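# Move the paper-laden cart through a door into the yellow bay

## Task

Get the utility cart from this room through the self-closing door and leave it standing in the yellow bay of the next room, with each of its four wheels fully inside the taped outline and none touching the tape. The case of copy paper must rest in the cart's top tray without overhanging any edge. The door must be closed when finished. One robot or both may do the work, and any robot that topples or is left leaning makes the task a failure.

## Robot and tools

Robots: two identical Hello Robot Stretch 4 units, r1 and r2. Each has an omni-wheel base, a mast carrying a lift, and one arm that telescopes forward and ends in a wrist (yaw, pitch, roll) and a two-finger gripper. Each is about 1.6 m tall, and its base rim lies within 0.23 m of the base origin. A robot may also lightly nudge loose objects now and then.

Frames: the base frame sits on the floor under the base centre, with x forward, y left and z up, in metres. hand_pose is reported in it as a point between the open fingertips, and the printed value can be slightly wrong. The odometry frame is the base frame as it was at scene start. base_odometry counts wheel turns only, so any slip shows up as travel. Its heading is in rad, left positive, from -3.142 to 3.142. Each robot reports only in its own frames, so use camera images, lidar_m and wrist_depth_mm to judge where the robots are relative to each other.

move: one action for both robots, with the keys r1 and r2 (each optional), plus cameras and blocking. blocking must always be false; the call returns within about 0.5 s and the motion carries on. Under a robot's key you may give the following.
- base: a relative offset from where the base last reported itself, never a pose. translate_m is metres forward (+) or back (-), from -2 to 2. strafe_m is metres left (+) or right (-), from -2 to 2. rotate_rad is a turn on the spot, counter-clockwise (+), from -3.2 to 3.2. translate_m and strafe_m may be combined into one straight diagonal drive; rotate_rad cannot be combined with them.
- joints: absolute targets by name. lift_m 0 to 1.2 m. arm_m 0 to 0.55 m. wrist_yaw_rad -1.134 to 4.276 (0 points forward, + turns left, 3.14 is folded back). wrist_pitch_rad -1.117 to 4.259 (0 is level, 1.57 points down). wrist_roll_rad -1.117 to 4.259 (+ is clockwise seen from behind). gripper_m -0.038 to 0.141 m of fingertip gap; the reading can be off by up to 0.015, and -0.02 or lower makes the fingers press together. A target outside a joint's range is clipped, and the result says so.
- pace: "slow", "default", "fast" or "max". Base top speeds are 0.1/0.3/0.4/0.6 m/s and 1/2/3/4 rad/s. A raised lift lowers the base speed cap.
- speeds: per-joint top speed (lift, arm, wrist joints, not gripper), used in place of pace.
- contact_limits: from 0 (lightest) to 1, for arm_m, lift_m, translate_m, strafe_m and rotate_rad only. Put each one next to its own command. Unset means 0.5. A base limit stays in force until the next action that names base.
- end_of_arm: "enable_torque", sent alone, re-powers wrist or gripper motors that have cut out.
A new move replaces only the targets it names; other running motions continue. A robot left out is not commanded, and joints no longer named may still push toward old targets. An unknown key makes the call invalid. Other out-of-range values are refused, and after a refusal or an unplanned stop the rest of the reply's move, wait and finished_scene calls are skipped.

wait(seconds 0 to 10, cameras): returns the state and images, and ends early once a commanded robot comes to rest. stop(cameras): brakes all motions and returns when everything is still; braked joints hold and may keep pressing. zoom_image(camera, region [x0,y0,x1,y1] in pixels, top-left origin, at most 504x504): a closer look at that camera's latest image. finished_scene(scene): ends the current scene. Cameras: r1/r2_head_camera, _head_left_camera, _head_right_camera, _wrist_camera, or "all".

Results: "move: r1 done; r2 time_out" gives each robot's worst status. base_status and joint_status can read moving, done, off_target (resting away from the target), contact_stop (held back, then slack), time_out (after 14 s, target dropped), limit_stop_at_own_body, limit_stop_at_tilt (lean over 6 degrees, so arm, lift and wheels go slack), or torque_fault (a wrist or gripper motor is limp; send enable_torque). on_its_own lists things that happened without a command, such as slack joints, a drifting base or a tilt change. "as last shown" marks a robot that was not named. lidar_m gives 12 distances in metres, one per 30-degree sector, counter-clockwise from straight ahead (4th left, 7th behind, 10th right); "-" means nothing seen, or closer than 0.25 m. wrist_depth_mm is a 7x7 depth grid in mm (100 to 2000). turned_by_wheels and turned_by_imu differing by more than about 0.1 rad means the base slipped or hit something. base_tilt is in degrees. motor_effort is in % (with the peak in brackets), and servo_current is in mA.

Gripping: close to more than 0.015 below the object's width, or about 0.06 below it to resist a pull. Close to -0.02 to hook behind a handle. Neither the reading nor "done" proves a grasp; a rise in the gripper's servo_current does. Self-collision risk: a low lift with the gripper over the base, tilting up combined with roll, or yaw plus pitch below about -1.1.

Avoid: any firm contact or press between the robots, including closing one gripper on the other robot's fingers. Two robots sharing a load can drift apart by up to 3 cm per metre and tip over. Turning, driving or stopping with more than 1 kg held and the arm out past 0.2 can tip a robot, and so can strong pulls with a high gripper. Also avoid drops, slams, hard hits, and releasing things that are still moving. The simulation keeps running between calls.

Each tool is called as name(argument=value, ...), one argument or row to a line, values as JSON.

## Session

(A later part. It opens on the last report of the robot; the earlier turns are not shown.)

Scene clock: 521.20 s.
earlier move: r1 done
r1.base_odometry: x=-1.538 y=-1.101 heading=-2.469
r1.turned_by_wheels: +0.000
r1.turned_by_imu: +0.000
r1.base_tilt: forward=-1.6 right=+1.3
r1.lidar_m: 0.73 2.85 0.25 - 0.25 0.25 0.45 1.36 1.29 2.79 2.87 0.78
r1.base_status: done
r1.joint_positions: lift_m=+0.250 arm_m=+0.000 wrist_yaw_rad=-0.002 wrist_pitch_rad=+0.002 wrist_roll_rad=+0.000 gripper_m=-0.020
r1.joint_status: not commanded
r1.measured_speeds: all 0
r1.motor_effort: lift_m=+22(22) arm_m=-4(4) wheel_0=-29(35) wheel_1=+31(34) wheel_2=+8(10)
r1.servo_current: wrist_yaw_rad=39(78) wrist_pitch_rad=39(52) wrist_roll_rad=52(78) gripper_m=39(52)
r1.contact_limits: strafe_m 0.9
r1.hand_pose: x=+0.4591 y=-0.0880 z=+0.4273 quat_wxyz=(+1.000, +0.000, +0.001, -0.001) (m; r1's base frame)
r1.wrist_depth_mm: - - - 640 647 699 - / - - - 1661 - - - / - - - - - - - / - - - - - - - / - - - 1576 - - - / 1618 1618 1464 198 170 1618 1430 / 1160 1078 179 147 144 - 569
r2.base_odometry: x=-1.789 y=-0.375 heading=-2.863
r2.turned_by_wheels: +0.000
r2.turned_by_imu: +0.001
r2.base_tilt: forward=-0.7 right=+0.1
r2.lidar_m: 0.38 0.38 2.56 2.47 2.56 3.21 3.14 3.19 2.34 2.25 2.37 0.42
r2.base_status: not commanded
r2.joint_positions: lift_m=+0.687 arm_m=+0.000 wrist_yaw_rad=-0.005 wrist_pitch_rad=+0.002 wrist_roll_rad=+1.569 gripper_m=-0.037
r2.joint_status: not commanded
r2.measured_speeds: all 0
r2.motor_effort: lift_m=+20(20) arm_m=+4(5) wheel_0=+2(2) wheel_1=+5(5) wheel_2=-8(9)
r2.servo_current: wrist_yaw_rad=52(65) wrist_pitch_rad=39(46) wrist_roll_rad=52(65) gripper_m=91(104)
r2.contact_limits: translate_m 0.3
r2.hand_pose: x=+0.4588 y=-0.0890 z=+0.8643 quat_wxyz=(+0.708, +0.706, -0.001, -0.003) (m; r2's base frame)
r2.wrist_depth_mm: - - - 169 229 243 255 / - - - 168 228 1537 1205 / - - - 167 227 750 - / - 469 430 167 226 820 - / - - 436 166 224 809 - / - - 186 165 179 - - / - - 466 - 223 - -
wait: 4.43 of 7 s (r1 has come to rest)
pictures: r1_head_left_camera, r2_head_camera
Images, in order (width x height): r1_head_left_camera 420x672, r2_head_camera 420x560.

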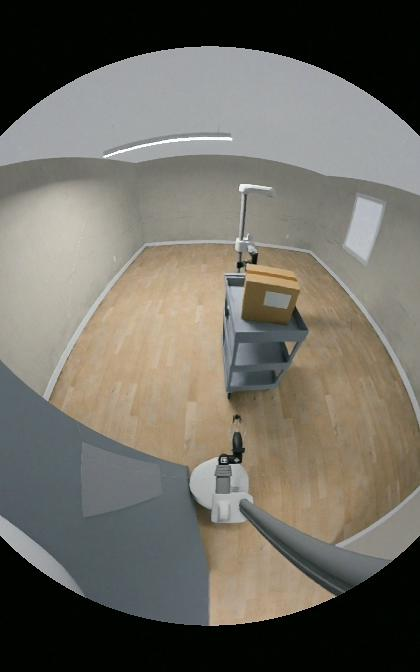

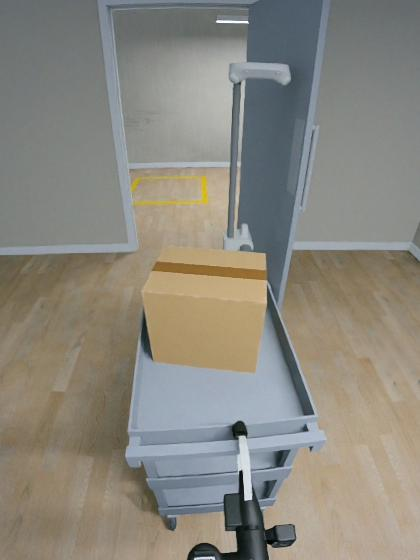

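move(
  blocking=false,
  r2={"base":{"translate_m":-0.45,"strafe_m":0.0},"pace":"slow","contact_limits":{"translate_m":0.3}},
  r1={"base":{"translate_m":0.28},"pace":"slow","contact_limits":{"translate_m":0.5}},
  cameras=[],
)

wait(
  seconds=5,
  cameras=[],
)

move(
  blocking=false,
  r1={"base":{"strafe_m":0.12},"pace":"slow","contact_limits":{"strafe_m":0.8}},
  cameras=[],
)

wait(
  seconds=3,
  cameras=[],
)

wait(
  seconds=1,
  cameras=["r2_head_camera","r1_head_left_camera"],
)

Scene clock: 536.73 s.
move: r1 moving; r2 moving
r1.base_odometry: x=-1.548 y=-1.109 heading=-2.468
r1.turned_by_wheels: +0.000
r1.turned_by_imu: +0.000
r1.base_tilt: forward=-1.6 right=+1.3
r1.lidar_m: 0.75 2.87 0.25 2.05 0.26 0.25 0.46 1.35 1.27 2.79 2.88 0.79
r1.base_status: translate_m moving
r1.joint_positions: lift_m=+0.250 arm_m=+0.000 wrist_yaw_rad=-0.002 wrist_pitch_rad=+0.002 wrist_roll_rad=+0.000 gripper_m=-0.020
r1.joint_status: not commanded
r1.measured_speeds: translate_m=+0.050 strafe_m=+0.000 rotate_rad=+0.000 lift_m=+0.000 arm_m=+0.000 wrist_yaw_rad=+0.000 wrist_pitch_rad=+0.000 wrist_roll_rad=+0.000
r1.motor_effort: lift_m=+22(22) arm_m=-4(4) wheel_0=+2(28) wheel_1=+10(30) wheel_2=-4(7)
r1.servo_current: wrist_yaw_rad=52(65) wrist_pitch_rad=46(46) wrist_roll_rad=33(65) gripper_m=46(46)
r1.contact_limits: translate_m 0.5
r1.hand_pose: x=+0.4591 y=-0.0880 z=+0.4273 quat_wxyz=(+1.000, +0.000, +0.001, -0.001) (m; r1's base frame)
r1.wrist_depth_mm: - - - 647 654 699 - / - - - 1618 - - - / - - - - - - - / - - - - - - - / - - - 1618 - - - / 1661 1576 1464 199 171 1661 1430 / 1160 1078 179 147 144 - 569
r2.base_odometry: x=-1.778 y=-0.372 heading=-2.863
r2.turned_by_wheels: +0.000
r2.turned_by_imu: +0.000
r2.base_tilt: forward=-0.7 right=+0.0
r2.lidar_m: 0.36 0.41 2.56 2.47 2.61 3.19 3.11 3.17 2.37 2.24 2.36 0.44
r2.base_status: translate_m moving; strafe_m moving
r2.joint_positions: lift_m=+0.687 arm_m=+0.000 wrist_yaw_rad=-0.005 wrist_pitch_rad=+0.002 wrist_roll_rad=+1.569 gripper_m=-0.037
r2.joint_status: not commanded
r2.measured_speeds: translate_m=-0.049 strafe_m=+0.000 rotate_rad=-0.001 lift_m=+0.000 arm_m=+0.000 wrist_yaw_rad=+0.000 wrist_pitch_rad=+0.000 wrist_roll_rad=+0.000
r2.motor_effort: lift_m=+20(20) arm_m=+4(4) wheel_0=-8(11) wheel_1=-7(7) wheel_2=+10(11)
r2.servo_current: wrist_yaw_rad=46(65) wrist_pitch_rad=46(46) wrist_roll_rad=52(59) gripper_m=98(104)
r2.contact_limits: translate_m 0.3
r2.hand_pose: x=+0.4588 y=-0.0890 z=+0.8643 quat_wxyz=(+0.708, +0.706, -0.001, -0.003) (m; r2's base frame)
r2.wrist_depth_mm: - - - 169 229 243 258 / - - - 169 229 1537 1205 / - - - 168 227 798 - / - 452 430 168 226 820 - / - - 442 167 226 809 - / - - 186 166 180 - - / - - 473 - 224 - -
pictures: none
No camera images: "cameras" was empty.

Scene clock: 540.33 s.
earlier move: r1 done; r2 moving
r1.base_odometry: x=-1.757 y=-1.276 heading=-2.469
r1.turned_by_wheels: +0.000
r1.turned_by_imu: +0.000
r1.base_tilt: forward=-1.6 right=+1.3
r1.lidar_m: 0.83 2.87 2.06 1.94 0.27 0.25 0.45 1.47 1.60 2.79 2.90 0.88
r1.base_status: done
r1.joint_positions: lift_m=+0.250 arm_m=+0.000 wrist_yaw_rad=-0.002 wrist_pitch_rad=+0.002 wrist_roll_rad=+0.000 gripper_m=-0.020
r1.joint_status: not commanded
r1.measured_speeds: all 0
r1.motor_effort: lift_m=+22(22) arm_m=-4(4) wheel_0=-2(28) wheel_1=+3(30) wheel_2=+1(7)
r1.servo_current: wrist_yaw_rad=39(72) wrist_pitch_rad=39(52) wrist_roll_rad=52(65) gripper_m=39(52)
r1.contact_limits: translate_m 0.5
r1.hand_pose: x=+0.4591 y=-0.0880 z=+0.4273 quat_wxyz=(+1.000, +0.000, +0.001, -0.001) (m; r1's base frame)
r1.wrist_depth_mm: - - - 603 647 654 - / - - - - - - - / - - - - - - - / - - - - - - - / - - - 1661 - - - / 1618 1618 1464 198 171 1756 1430 / 1138 1060 179 147 162 627 946
r2.base_odometry: x=-1.443 y=-0.276 heading=-2.862
r2.turned_by_wheels: +0.001
r2.turned_by_imu: +0.002
r2.base_tilt: forward=-0.7 right=+0.0
r2.lidar_m: 0.38 0.40 2.59 2.48 2.57 2.86 2.74 2.88 2.34 2.25 2.35 0.43
r2.base_status: translate_m moving; strafe_m moving
r2.joint_positions: lift_m=+0.687 arm_m=+0.000 wrist_yaw_rad=+0.006 wrist_pitch_rad=+0.002 wrist_roll_rad=+1.569 gripper_m=-0.037
r2.joint_status: not commanded
r2.measured_speeds: translate_m=-0.100 strafe_m=+0.001 rotate_rad=-0.004 lift_m=+0.000 arm_m=+0.000 wrist_yaw_rad=+0.000 wrist_pitch_rad=+0.000 wrist_roll_rad=+0.000
r2.motor_effort: lift_m=+20(20) arm_m=-4(4) wheel_0=-3(14) wheel_1=-4(9) wheel_2=+13(16)
r2.servo_current: wrist_yaw_rad=46(65) wrist_pitch_rad=46(46) wrist_roll_rad=46(65) gripper_m=91(104)
r2.contact_limits: translate_m 0.3
r2.hand_pose: x=+0.4598 y=-0.0856 z=+0.8643 quat_wxyz=(+0.708, +0.706, +0.003, +0.001) (m; r2's base frame)
r2.wrist_depth_mm: - - - 163 221 245 1118 / - - - 164 223 1499 1138 / - - - 164 224 788 - / - 436 427 165 225 809 - / - - 445 167 226 809 - / - - 184 167 179 - - / - - 480 - 228 - -
wait: 3.60 of 5 s (r1 has come to rest)
pictures: none
No camera images: "cameras" was empty.

Scene clock: 540.83 s.
earlier move: r2 moving
move: r1 moving
r1.base_odometry: x=-1.749 y=-1.287 heading=-2.469
r1.turned_by_wheels: +0.000
r1.turned_by_imu: +0.000
r1.base_tilt: forward=-1.6 right=+1.3
r1.lidar_m: 0.86 2.86 2.01 1.91 0.28 0.25 0.46 1.49 1.61 2.80 2.91 0.93
r1.base_status: strafe_m moving
r1.joint_positions: lift_m=+0.250 arm_m=+0.000 wrist_yaw_rad=-0.002 wrist_pitch_rad=+0.002 wrist_roll_rad=+0.000 gripper_m=-0.020
r1.joint_status: not commanded
r1.measured_speeds: translate_m=+0.001 strafe_m=+0.056 rotate_rad=-0.004 lift_m=+0.000 arm_m=+0.000 wrist_yaw_rad=+0.000 wrist_pitch_rad=+0.000 wrist_roll_rad=+0.000
r1.motor_effort: lift_m=+22(22) arm_m=-4(4) wheel_0=-14(15) wheel_1=+8(12) wheel_2=+3(4)
r1.servo_current: wrist_yaw_rad=39(65) wrist_pitch_rad=39(52) wrist_roll_rad=33(72) gripper_m=39(46)
r1.contact_limits: strafe_m 0.8
r1.hand_pose: x=+0.4591 y=-0.0880 z=+0.4273 quat_wxyz=(+1.000, +0.000, +0.001, -0.001) (m; r1's base frame)
r1.wrist_depth_mm: - - - 654 699 668 - / - - - - - - - / - - - - - - - / - - - - - - - / - - - - - - - / 1618 1661 1430 198 170 1661 1464 / 1160 1060 179 164 162 676 991
r2.base_odometry: x=-1.396 y=-0.263 heading=-2.862
r2.turned_by_wheels: +0.000
r2.turned_by_imu: +0.000
r2.base_tilt: forward=-0.7 right=+0.0
r2.lidar_m: 0.38 0.41 2.58 2.48 2.57 2.78 2.71 2.81 2.35 2.28 2.35 0.40
r2.base_status: translate_m moving; strafe_m moving
r2.joint_positions: lift_m=+0.687 arm_m=+0.000 wrist_yaw_rad=+0.006 wrist_pitch_rad=+0.002 wrist_roll_rad=+1.569 gripper_m=-0.037
r2.joint_status: not commanded
r2.measured_speeds: translate_m=-0.091 strafe_m=+0.000 rotate_rad=-0.003 lift_m=+0.000 arm_m=+0.000 wrist_yaw_rad=+0.000 wrist_pitch_rad=+0.000 wrist_roll_rad=+0.000
r2.motor_effort: lift_m=+20(20) arm_m=-3(4) wheel_0=-2(4) wheel_1=-5(7) wheel_2=+11(14)
r2.servo_current: wrist_yaw_rad=46(52) wrist_pitch_rad=39(39) wrist_roll_rad=46(59) gripper_m=91(104)
r2.contact_limits: translate_m 0.3
r2.hand_pose: x=+0.4598 y=-0.0856 z=+0.8643 quat_wxyz=(+0.708, +0.706, +0.003, +0.001) (m; r2's base frame)
r2.wrist_depth_mm: - - - 163 221 245 1098 / - - - 163 223 1618 1118 / - - - 164 223 788 - / - 436 430 165 224 831 - / - - 445 166 226 820 - / - - 185 167 179 - - / - - 484 - 228 - -
pictures: none
No camera images: "cameras" was empty.

Scene clock: 542.03 s.
earlier move: r1 moving; r2 done
r1.base_odometry: x=-1.689 y=-1.364 heading=-2.469
r1.turned_by_wheels: +0.000
r1.turned_by_imu: -0.001
r1.base_tilt: forward=-1.5 right=+1.3
r1.lidar_m: 0.93 2.69 1.95 1.84 0.33 0.25 0.38 1.55 1.62 2.89 3.01 0.97
r1.base_status: strafe_m moving
r1.joint_positions: lift_m=+0.250 arm_m=+0.000 wrist_yaw_rad=-0.002 wrist_pitch_rad=+0.002 wrist_roll_rad=+0.000 gripper_m=-0.020
r1.joint_status: not commanded
r1.measured_speeds: translate_m=-0.003 strafe_m=+0.049 rotate_rad=-0.020 lift_m=+0.000 arm_m=+0.000 wrist_yaw_rad=+0.000 wrist_pitch_rad=+0.000 wrist_roll_rad=+0.000
r1.motor_effort: lift_m=+22(22) arm_m=-4(4) wheel_0=-28(28) wheel_1=+12(16) wheel_2=+21(21)
r1.servo_current: wrist_yaw_rad=52(65) wrist_pitch_rad=46(52) wrist_roll_rad=33(72) gripper_m=39(52)
r1.contact_limits: strafe_m 0.8
r1.hand_pose: x=+0.4591 y=-0.0880 z=+0.4273 quat_wxyz=(+1.000, +0.000, +0.001, -0.001) (m; r1's base frame)
r1.wrist_depth_mm: - - - - 691 - - / - - - - - - - / - - - - - - - / - - - - - - - / - - - - - - - / 1661 1661 1499 198 179 - 1430 / 1160 1078 179 179 162 707 707
r2.base_odometry: x=-1.357 y=-0.252 heading=-2.862
r2.turned_by_wheels: +0.000
r2.turned_by_imu: +0.000
r2.base_tilt: forward=-0.7 right=+0.1
r2.lidar_m: 0.38 0.39 2.59 2.47 2.59 2.76 2.65 2.77 2.35 2.24 2.36 0.40
r2.base_status: done
r2.joint_positions: lift_m=+0.687 arm_m=+0.000 wrist_yaw_rad=+0.006 wrist_pitch_rad=+0.002 wrist_roll_rad=+1.569 gripper_m=-0.037
r2.joint_status: not commanded
r2.measured_speeds: all 0
r2.motor_effort: lift_m=+20(20) arm_m=-3(4) wheel_0=+2(5) wheel_1=-2(7) wheel_2=+9(14)
r2.servo_current: wrist_yaw_rad=52(59) wrist_pitch_rad=39(46) wrist_roll_rad=46(59) gripper_m=98(104)
r2.contact_limits: translate_m 0.3
r2.hand_pose: x=+0.4598 y=-0.0856 z=+0.8643 quat_wxyz=(+0.708, +0.706, +0.003, +0.001) (m; r2's base frame)
r2.wrist_depth_mm: - - - 162 221 244 1138 / - - - 163 222 1537 1138 / - - - 164 224 788 - / - 436 427 165 224 809 - / - - 445 167 225 820 - / - - 185 167 179 - - / - - 484 - 227 - -
wait: 1.20 of 3 s (r2 has come to rest)
pictures: none
No camera images: "cameras" was empty.

Scene clock: 542.67 s.
earlier move: r1 done
r1.base_odometry: x=-1.684 y=-1.369 heading=-2.468
r1.turned_by_wheels: +0.000
r1.turned_by_imu: +0.000
r1.base_tilt: forward=-1.5 right=+1.3
r1.lidar_m: 0.92 2.72 1.95 1.84 0.34 0.25 0.35 1.54 1.60 2.90 2.98 0.97
r1.base_status: done
r1.joint_positions: lift_m=+0.250 arm_m=+0.000 wrist_yaw_rad=-0.002 wrist_pitch_rad=+0.002 wrist_roll_rad=+0.000 gripper_m=-0.020
r1.joint_status: not commanded
r1.measured_speeds: all 0
r1.motor_effort: lift_m=+22(22) arm_m=-4(4) wheel_0=-30(35) wheel_1=+17(19) wheel_2=+21(23)
r1.servo_current: wrist_yaw_rad=52(65) wrist_pitch_rad=39(52) wrist_roll_rad=52(78) gripper_m=46(52)
r1.contact_limits: strafe_m 0.8
r1.hand_pose: x=+0.4591 y=-0.0880 z=+0.4273 quat_wxyz=(+1.000, +0.000, +0.001, -0.001) (m; r1's base frame)
r1.wrist_depth_mm: - - - - - - - / - - - - - - - / - - - - - - - / - - - - - - - / - - - - - - - / 1618 1661 1464 198 170 723 1366 / 1160 1060 179 180 162 715 931
r2.base_odometry: x=-1.357 y=-0.252 heading=-2.862
r2.turned_by_wheels: +0.000
r2.turned_by_imu: +0.000
r2.base_tilt: forward=-0.7 right=+0.1
r2.lidar_m: 0.36 0.41 2.56 2.48 2.58 2.76 2.65 2.75 2.35 2.25 2.38 0.43
r2.base_status: done
r2.joint_positions: lift_m=+0.687 arm_m=+0.000 wrist_yaw_rad=+0.006 wrist_pitch_rad=+0.002 wrist_roll_rad=+1.569 gripper_m=-0.037
r2.joint_status: not commanded
r2.measured_speeds: all 0
r2.motor_effort: lift_m=+20(20) arm_m=-3(4) wheel_0=+2(5) wheel_1=-3(7) wheel_2=+9(14)
r2.servo_current: wrist_yaw_rad=52(65) wrist_pitch_rad=39(46) wrist_roll_rad=46(59) gripper_m=98(104)
r2.contact_limits: translate_m 0.3
r2.hand_pose: x=+0.4598 y=-0.0856 z=+0.8643 quat_wxyz=(+0.708, +0.706, +0.003, +0.001) (m; r2's base frame)
r2.wrist_depth_mm: - - - 163 221 244 1138 / - - - 163 223 1537 1138 / - - - 163 224 798 - / - 436 430 165 225 820 - / - - 445 167 225 820 - / - - 185 167 179 - - / - - 488 - 228 - -
wait: 0.63 of 1 s (r1 has come to rest)
pictures: r1_head_left_camera, r2_head_camera
Images, in order (width x height): r1_head_left_camera 420x672, r2_head_camera 420x560.

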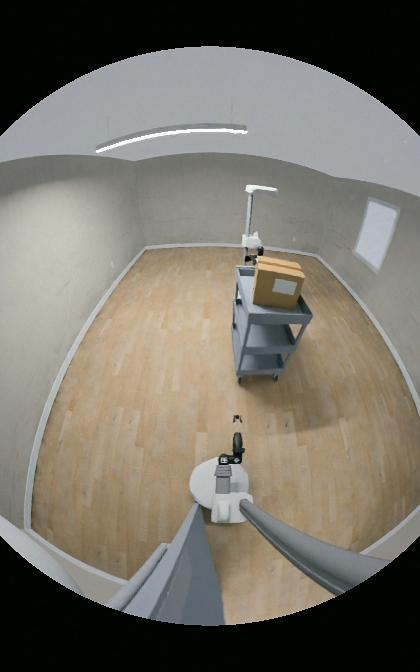

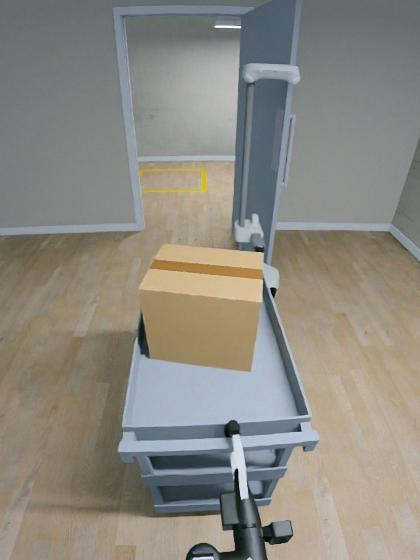

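move(
  blocking=false,
  r2={"base":{"translate_m":0.2,"strafe_m":-0.1},"pace":"slow","contact_limits":{"translate_m":0.3}},
  cameras=[],
)

wait(
  seconds=5,
  cameras=["r2_head_camera"],
)

Scene clock: 548.83 s.
move: r2 moving
r1: as last shown
r1.lidar_m: 0.92 2.72 1.91 1.83 0.31 0.25 0.37 1.54 1.59 2.90 2.97 0.96
r1.motor_effort: lift_m=+22(22) arm_m=-4(4) wheel_0=-30(31) wheel_1=+17(17) wheel_2=+21(21)
r1.servo_current: wrist_yaw_rad=78(78) wrist_pitch_rad=39(46) wrist_roll_rad=39(65) gripper_m=39(52)
r1.contact_limits: strafe_m 0.8
r1.wrist_depth_mm: - - - - 683 - - / - - - - - - - / - - - - - - - / - - - - - - - / - - - - - - - / 1618 1576 1464 199 179 715 1397 / 1138 1078 179 180 162 723 931
r2.base_odometry: x=-1.370 y=-0.249 heading=-2.862
r2.turned_by_wheels: +0.000
r2.turned_by_imu: +0.001
r2.base_tilt: forward=-0.8 right=+0.0
r2.lidar_m: 0.35 0.42 2.59 2.49 2.60 2.77 2.67 2.78 2.34 2.25 2.36 0.44
r2.base_status: translate_m moving; strafe_m moving
r2.joint_positions: lift_m=+0.687 arm_m=+0.000 wrist_yaw_rad=+0.006 wrist_pitch_rad=+0.002 wrist_roll_rad=+1.569 gripper_m=-0.037
r2.joint_status: not commanded
r2.measured_speeds: translate_m=+0.049 strafe_m=-0.024 rotate_rad=-0.001 lift_m=+0.000 arm_m=+0.000 wrist_yaw_rad=+0.000 wrist_pitch_rad=+0.000 wrist_roll_rad=+0.000
r2.motor_effort: lift_m=+20(20) arm_m=-3(4) wheel_0=+14(16) wheel_1=+6(7) wheel_2=-10(11)
r2.servo_current: wrist_yaw_rad=46(65) wrist_pitch_rad=33(46) wrist_roll_rad=46(52) gripper_m=98(104)
r2.contact_limits: translate_m 0.3
r2.hand_pose: x=+0.4598 y=-0.0857 z=+0.8643 quat_wxyz=(+0.708, +0.706, +0.003, +0.001) (m; r2's base frame)
r2.wrist_depth_mm: - - - 163 223 239 1138 / - - - 164 223 1499 1229 / - - - 164 224 809 - / - 433 427 164 224 820 - / - - 439 165 224 820 - / - - 184 165 180 820 - / - - 473 - 226 - -
pictures: none
No camera images: "cameras" was empty.

Scene clock: 551.73 s.
earlier move: r2 done
r1.base_odometry: x=-1.684 y=-1.369 heading=-2.468
r1.turned_by_wheels: +0.000
r1.turned_by_imu: +0.000
r1.base_tilt: forward=-1.5 right=+1.3
r1.lidar_m: 0.71 2.70 1.93 1.82 0.30 0.25 0.37 1.54 1.62 2.88 2.98 0.74
r1.base_status: not commanded
r1.joint_positions: lift_m=+0.250 arm_m=+0.000 wrist_yaw_rad=-0.002 wrist_pitch_rad=+0.002 wrist_roll_rad=+0.000 gripper_m=-0.020
r1.joint_status: not commanded
r1.measured_speeds: all 0
r1.motor_effort: lift_m=+22(22) arm_m=-4(4) wheel_0=-31(31) wheel_1=+17(17) wheel_2=+21(21)
r1.servo_current: wrist_yaw_rad=46(78) wrist_pitch_rad=39(46) wrist_roll_rad=39(65) gripper_m=52(52)
r1.contact_limits: strafe_m 0.8
r1.hand_pose: x=+0.4591 y=-0.0880 z=+0.4273 quat_wxyz=(+1.000, +0.000, +0.001, -0.001) (m; r1's base frame)
r1.wrist_depth_mm: - - - 750 654 661 - / - - - - - - - / - - - - 496 - - / - - - - 492 - - / - - - 1661 - - - / 1618 1618 1464 198 179 - 1618 / 1138 1078 180 164 144 - 585
r2.base_odometry: x=-1.576 y=-0.210 heading=-2.862
r2.turned_by_wheels: -0.001
r2.turned_by_imu: -0.001
r2.base_tilt: forward=-0.7 right=+0.1
r2.lidar_m: 0.35 0.34 2.66 2.58 2.67 2.96 2.88 3.00 2.26 2.17 2.27 0.46
r2.base_status: done
r2.joint_positions: lift_m=+0.687 arm_m=+0.000 wrist_yaw_rad=-0.004 wrist_pitch_rad=+0.002 wrist_roll_rad=+1.569 gripper_m=-0.037
r2.joint_status: not commanded
r2.measured_speeds: all 0
r2.motor_effort: lift_m=+20(20) arm_m=+4(4) wheel_0=+2(16) wheel_1=+5(8) wheel_2=-9(15)
r2.servo_current: wrist_yaw_rad=52(65) wrist_pitch_rad=46(52) wrist_roll_rad=46(65) gripper_m=91(104)
r2.contact_limits: translate_m 0.3
r2.hand_pose: x=+0.4589 y=-0.0887 z=+0.8643 quat_wxyz=(+0.708, +0.706, -0.001, -0.002) (m; r2's base frame)
r2.wrist_depth_mm: - - - 200 260 271 271 / - - - 192 255 1397 1160 / - - - 183 245 1366 585 / - - - 178 236 809 - / - 433 433 171 228 809 - / - 433 186 165 180 - - / - - 433 - 214 750 -
wait: 2.90 of 5 s (r2 has come to rest)
pictures: r2_head_camera
Images, in order (width x height): r2_head_camera 420x560.

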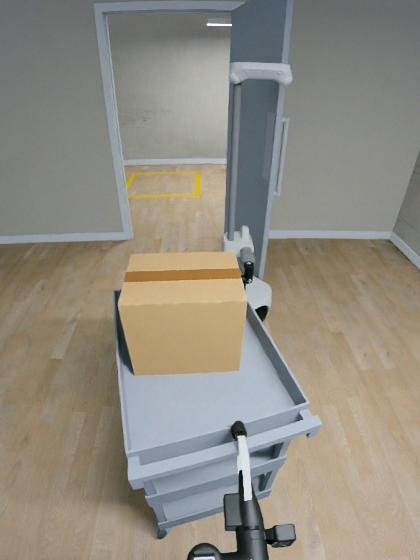

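move(
  blocking=false,
  r2={"base":{"translate_m":0.25,"strafe_m":0.12},"pace":"slow","contact_limits":{"translate_m":0.3}},
  cameras=[],
)

wait(
  seconds=5,
  cameras=["r2_head_camera","r1_head_camera"],
)

Scene clock: 560.27 s.
move: r2 moving
r1: as last shown
r1.base_tilt: forward=-1.5 right=+1.4
r1.lidar_m: 0.72 2.71 1.95 1.83 0.32 0.25 0.35 1.54 1.62 2.89 2.98 0.72
r1.motor_effort: lift_m=+22(22) arm_m=-4(4) wheel_0=-30(31) wheel_1=+17(17) wheel_2=+21(21)
r1.servo_current: wrist_yaw_rad=65(65) wrist_pitch_rad=46(52) wrist_roll_rad=39(52) gripper_m=46(52)
r1.contact_limits: strafe_m 0.8
r1.wrist_depth_mm: - - - 699 654 654 - / - - - - - - - / - - - - 496 - - / - - - - 492 - - / - - - 1661 1366 - - / 1618 1576 1430 198 179 - 1537 / 1138 1098 178 147 144 - 574
r2.base_odometry: x=-1.587 y=-0.220 heading=-2.863
r2.turned_by_wheels: -0.001
r2.turned_by_imu: -0.001
r2.base_tilt: forward=-0.7 right=+0.1
r2.lidar_m: 0.35 0.32 2.66 2.57 2.67 2.97 2.84 2.95 2.25 2.18 2.25 0.44
r2.base_status: translate_m moving; strafe_m moving
r2.joint_positions: lift_m=+0.687 arm_m=+0.000 wrist_yaw_rad=-0.008 wrist_pitch_rad=+0.002 wrist_roll_rad=+1.569 gripper_m=-0.037
r2.joint_status: not commanded
r2.measured_speeds: translate_m=+0.049 strafe_m=+0.023 rotate_rad=+0.001 lift_m=+0.000 arm_m=+0.000 wrist_yaw_rad=-0.002 wrist_pitch_rad=+0.000 wrist_roll_rad=+0.000
r2.motor_effort: lift_m=+20(20) arm_m=+4(4) wheel_0=+2(5) wheel_1=+8(9) wheel_2=-18(19)
r2.servo_current: wrist_yaw_rad=65(65) wrist_pitch_rad=39(46) wrist_roll_rad=46(59) gripper_m=98(104)
r2.contact_limits: translate_m 0.3
r2.hand_pose: x=+0.4586 y=-0.0897 z=+0.8643 quat_wxyz=(+0.708, +0.706, -0.002, -0.004) (m; r2's base frame)
r2.wrist_depth_mm: - - - 202 264 273 1138 / - - - 193 256 1430 1182 / - - - 184 246 1366 574 / - - - 179 236 809 - / - 436 433 169 228 - - / - 433 184 164 179 - - / - - 433 - 214 750 -
pictures: none
No camera images: "cameras" was empty.

Scene clock: 563.73 s.
earlier move: r2 done
r1.base_odometry: x=-1.684 y=-1.369 heading=-2.468
r1.turned_by_wheels: +0.000
r1.turned_by_imu: +0.000
r1.base_tilt: forward=-1.5 right=+1.3
r1.lidar_m: 0.64 2.71 1.92 1.84 0.31 0.25 0.35 1.53 1.65 2.90 0.72 0.50
r1.base_status: not commanded
r1.joint_positions: lift_m=+0.250 arm_m=+0.000 wrist_yaw_rad=-0.002 wrist_pitch_rad=+0.002 wrist_roll_rad=+0.000 gripper_m=-0.020
r1.joint_status: not commanded
r1.measured_speeds: all 0
r1.motor_effort: lift_m=+22(22) arm_m=-4(4) wheel_0=-30(31) wheel_1=+17(17) wheel_2=+21(21)
r1.servo_current: wrist_yaw_rad=46(65) wrist_pitch_rad=39(52) wrist_roll_rad=46(72) gripper_m=39(52)
r1.contact_limits: strafe_m 0.8
r1.hand_pose: x=+0.4591 y=-0.0880 z=+0.4273 quat_wxyz=(+1.000, +0.000, +0.001, -0.001) (m; r1's base frame)
r1.wrist_depth_mm: - - - - 654 - - / - - - - - - - / - - - - 387 - - / - - - - - - - / - - - - 1430 - - / 1661 1537 1464 198 265 - 1618 / 1138 1098 179 163 144 - -
r2.base_odometry: x=-1.783 y=-0.395 heading=-2.863
r2.turned_by_wheels: +0.000
r2.turned_by_imu: -0.001
r2.base_tilt: forward=-0.7 right=+0.1
r2.lidar_m: 0.36 0.38 2.57 2.44 2.56 3.20 3.12 3.22 2.38 2.28 2.37 0.43
r2.base_status: done
r2.joint_positions: lift_m=+0.687 arm_m=+0.000 wrist_yaw_rad=-0.009 wrist_pitch_rad=+0.002 wrist_roll_rad=+1.569 gripper_m=-0.037
r2.joint_status: not commanded
r2.measured_speeds: all 0
r2.motor_effort: lift_m=+20(20) arm_m=+4(4) wheel_0=+0(6) wheel_1=+2(9) wheel_2=-7(19)
r2.servo_current: wrist_yaw_rad=65(72) wrist_pitch_rad=33(46) wrist_roll_rad=39(59) gripper_m=91(104)
r2.contact_limits: translate_m 0.3
r2.hand_pose: x=+0.4585 y=-0.0900 z=+0.8643 quat_wxyz=(+0.708, +0.706, -0.002, -0.004) (m; r2's base frame)
r2.wrist_depth_mm: - - - 175 236 246 258 / - - 1537 173 233 1182 1118 / - - - 170 230 820 - / - - 433 169 228 820 - / - - 439 167 225 809 - / - - 185 165 179 - - / - - 459 - 220 - -
wait: 3.47 of 5 s (r2 has come to rest)
pictures: r1_head_camera, r2_head_camera
Images, in order (width x height): r1_head_camera 420x560, r2_head_camera 420x560.

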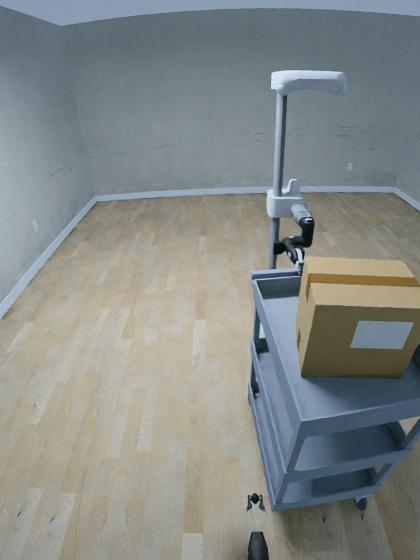

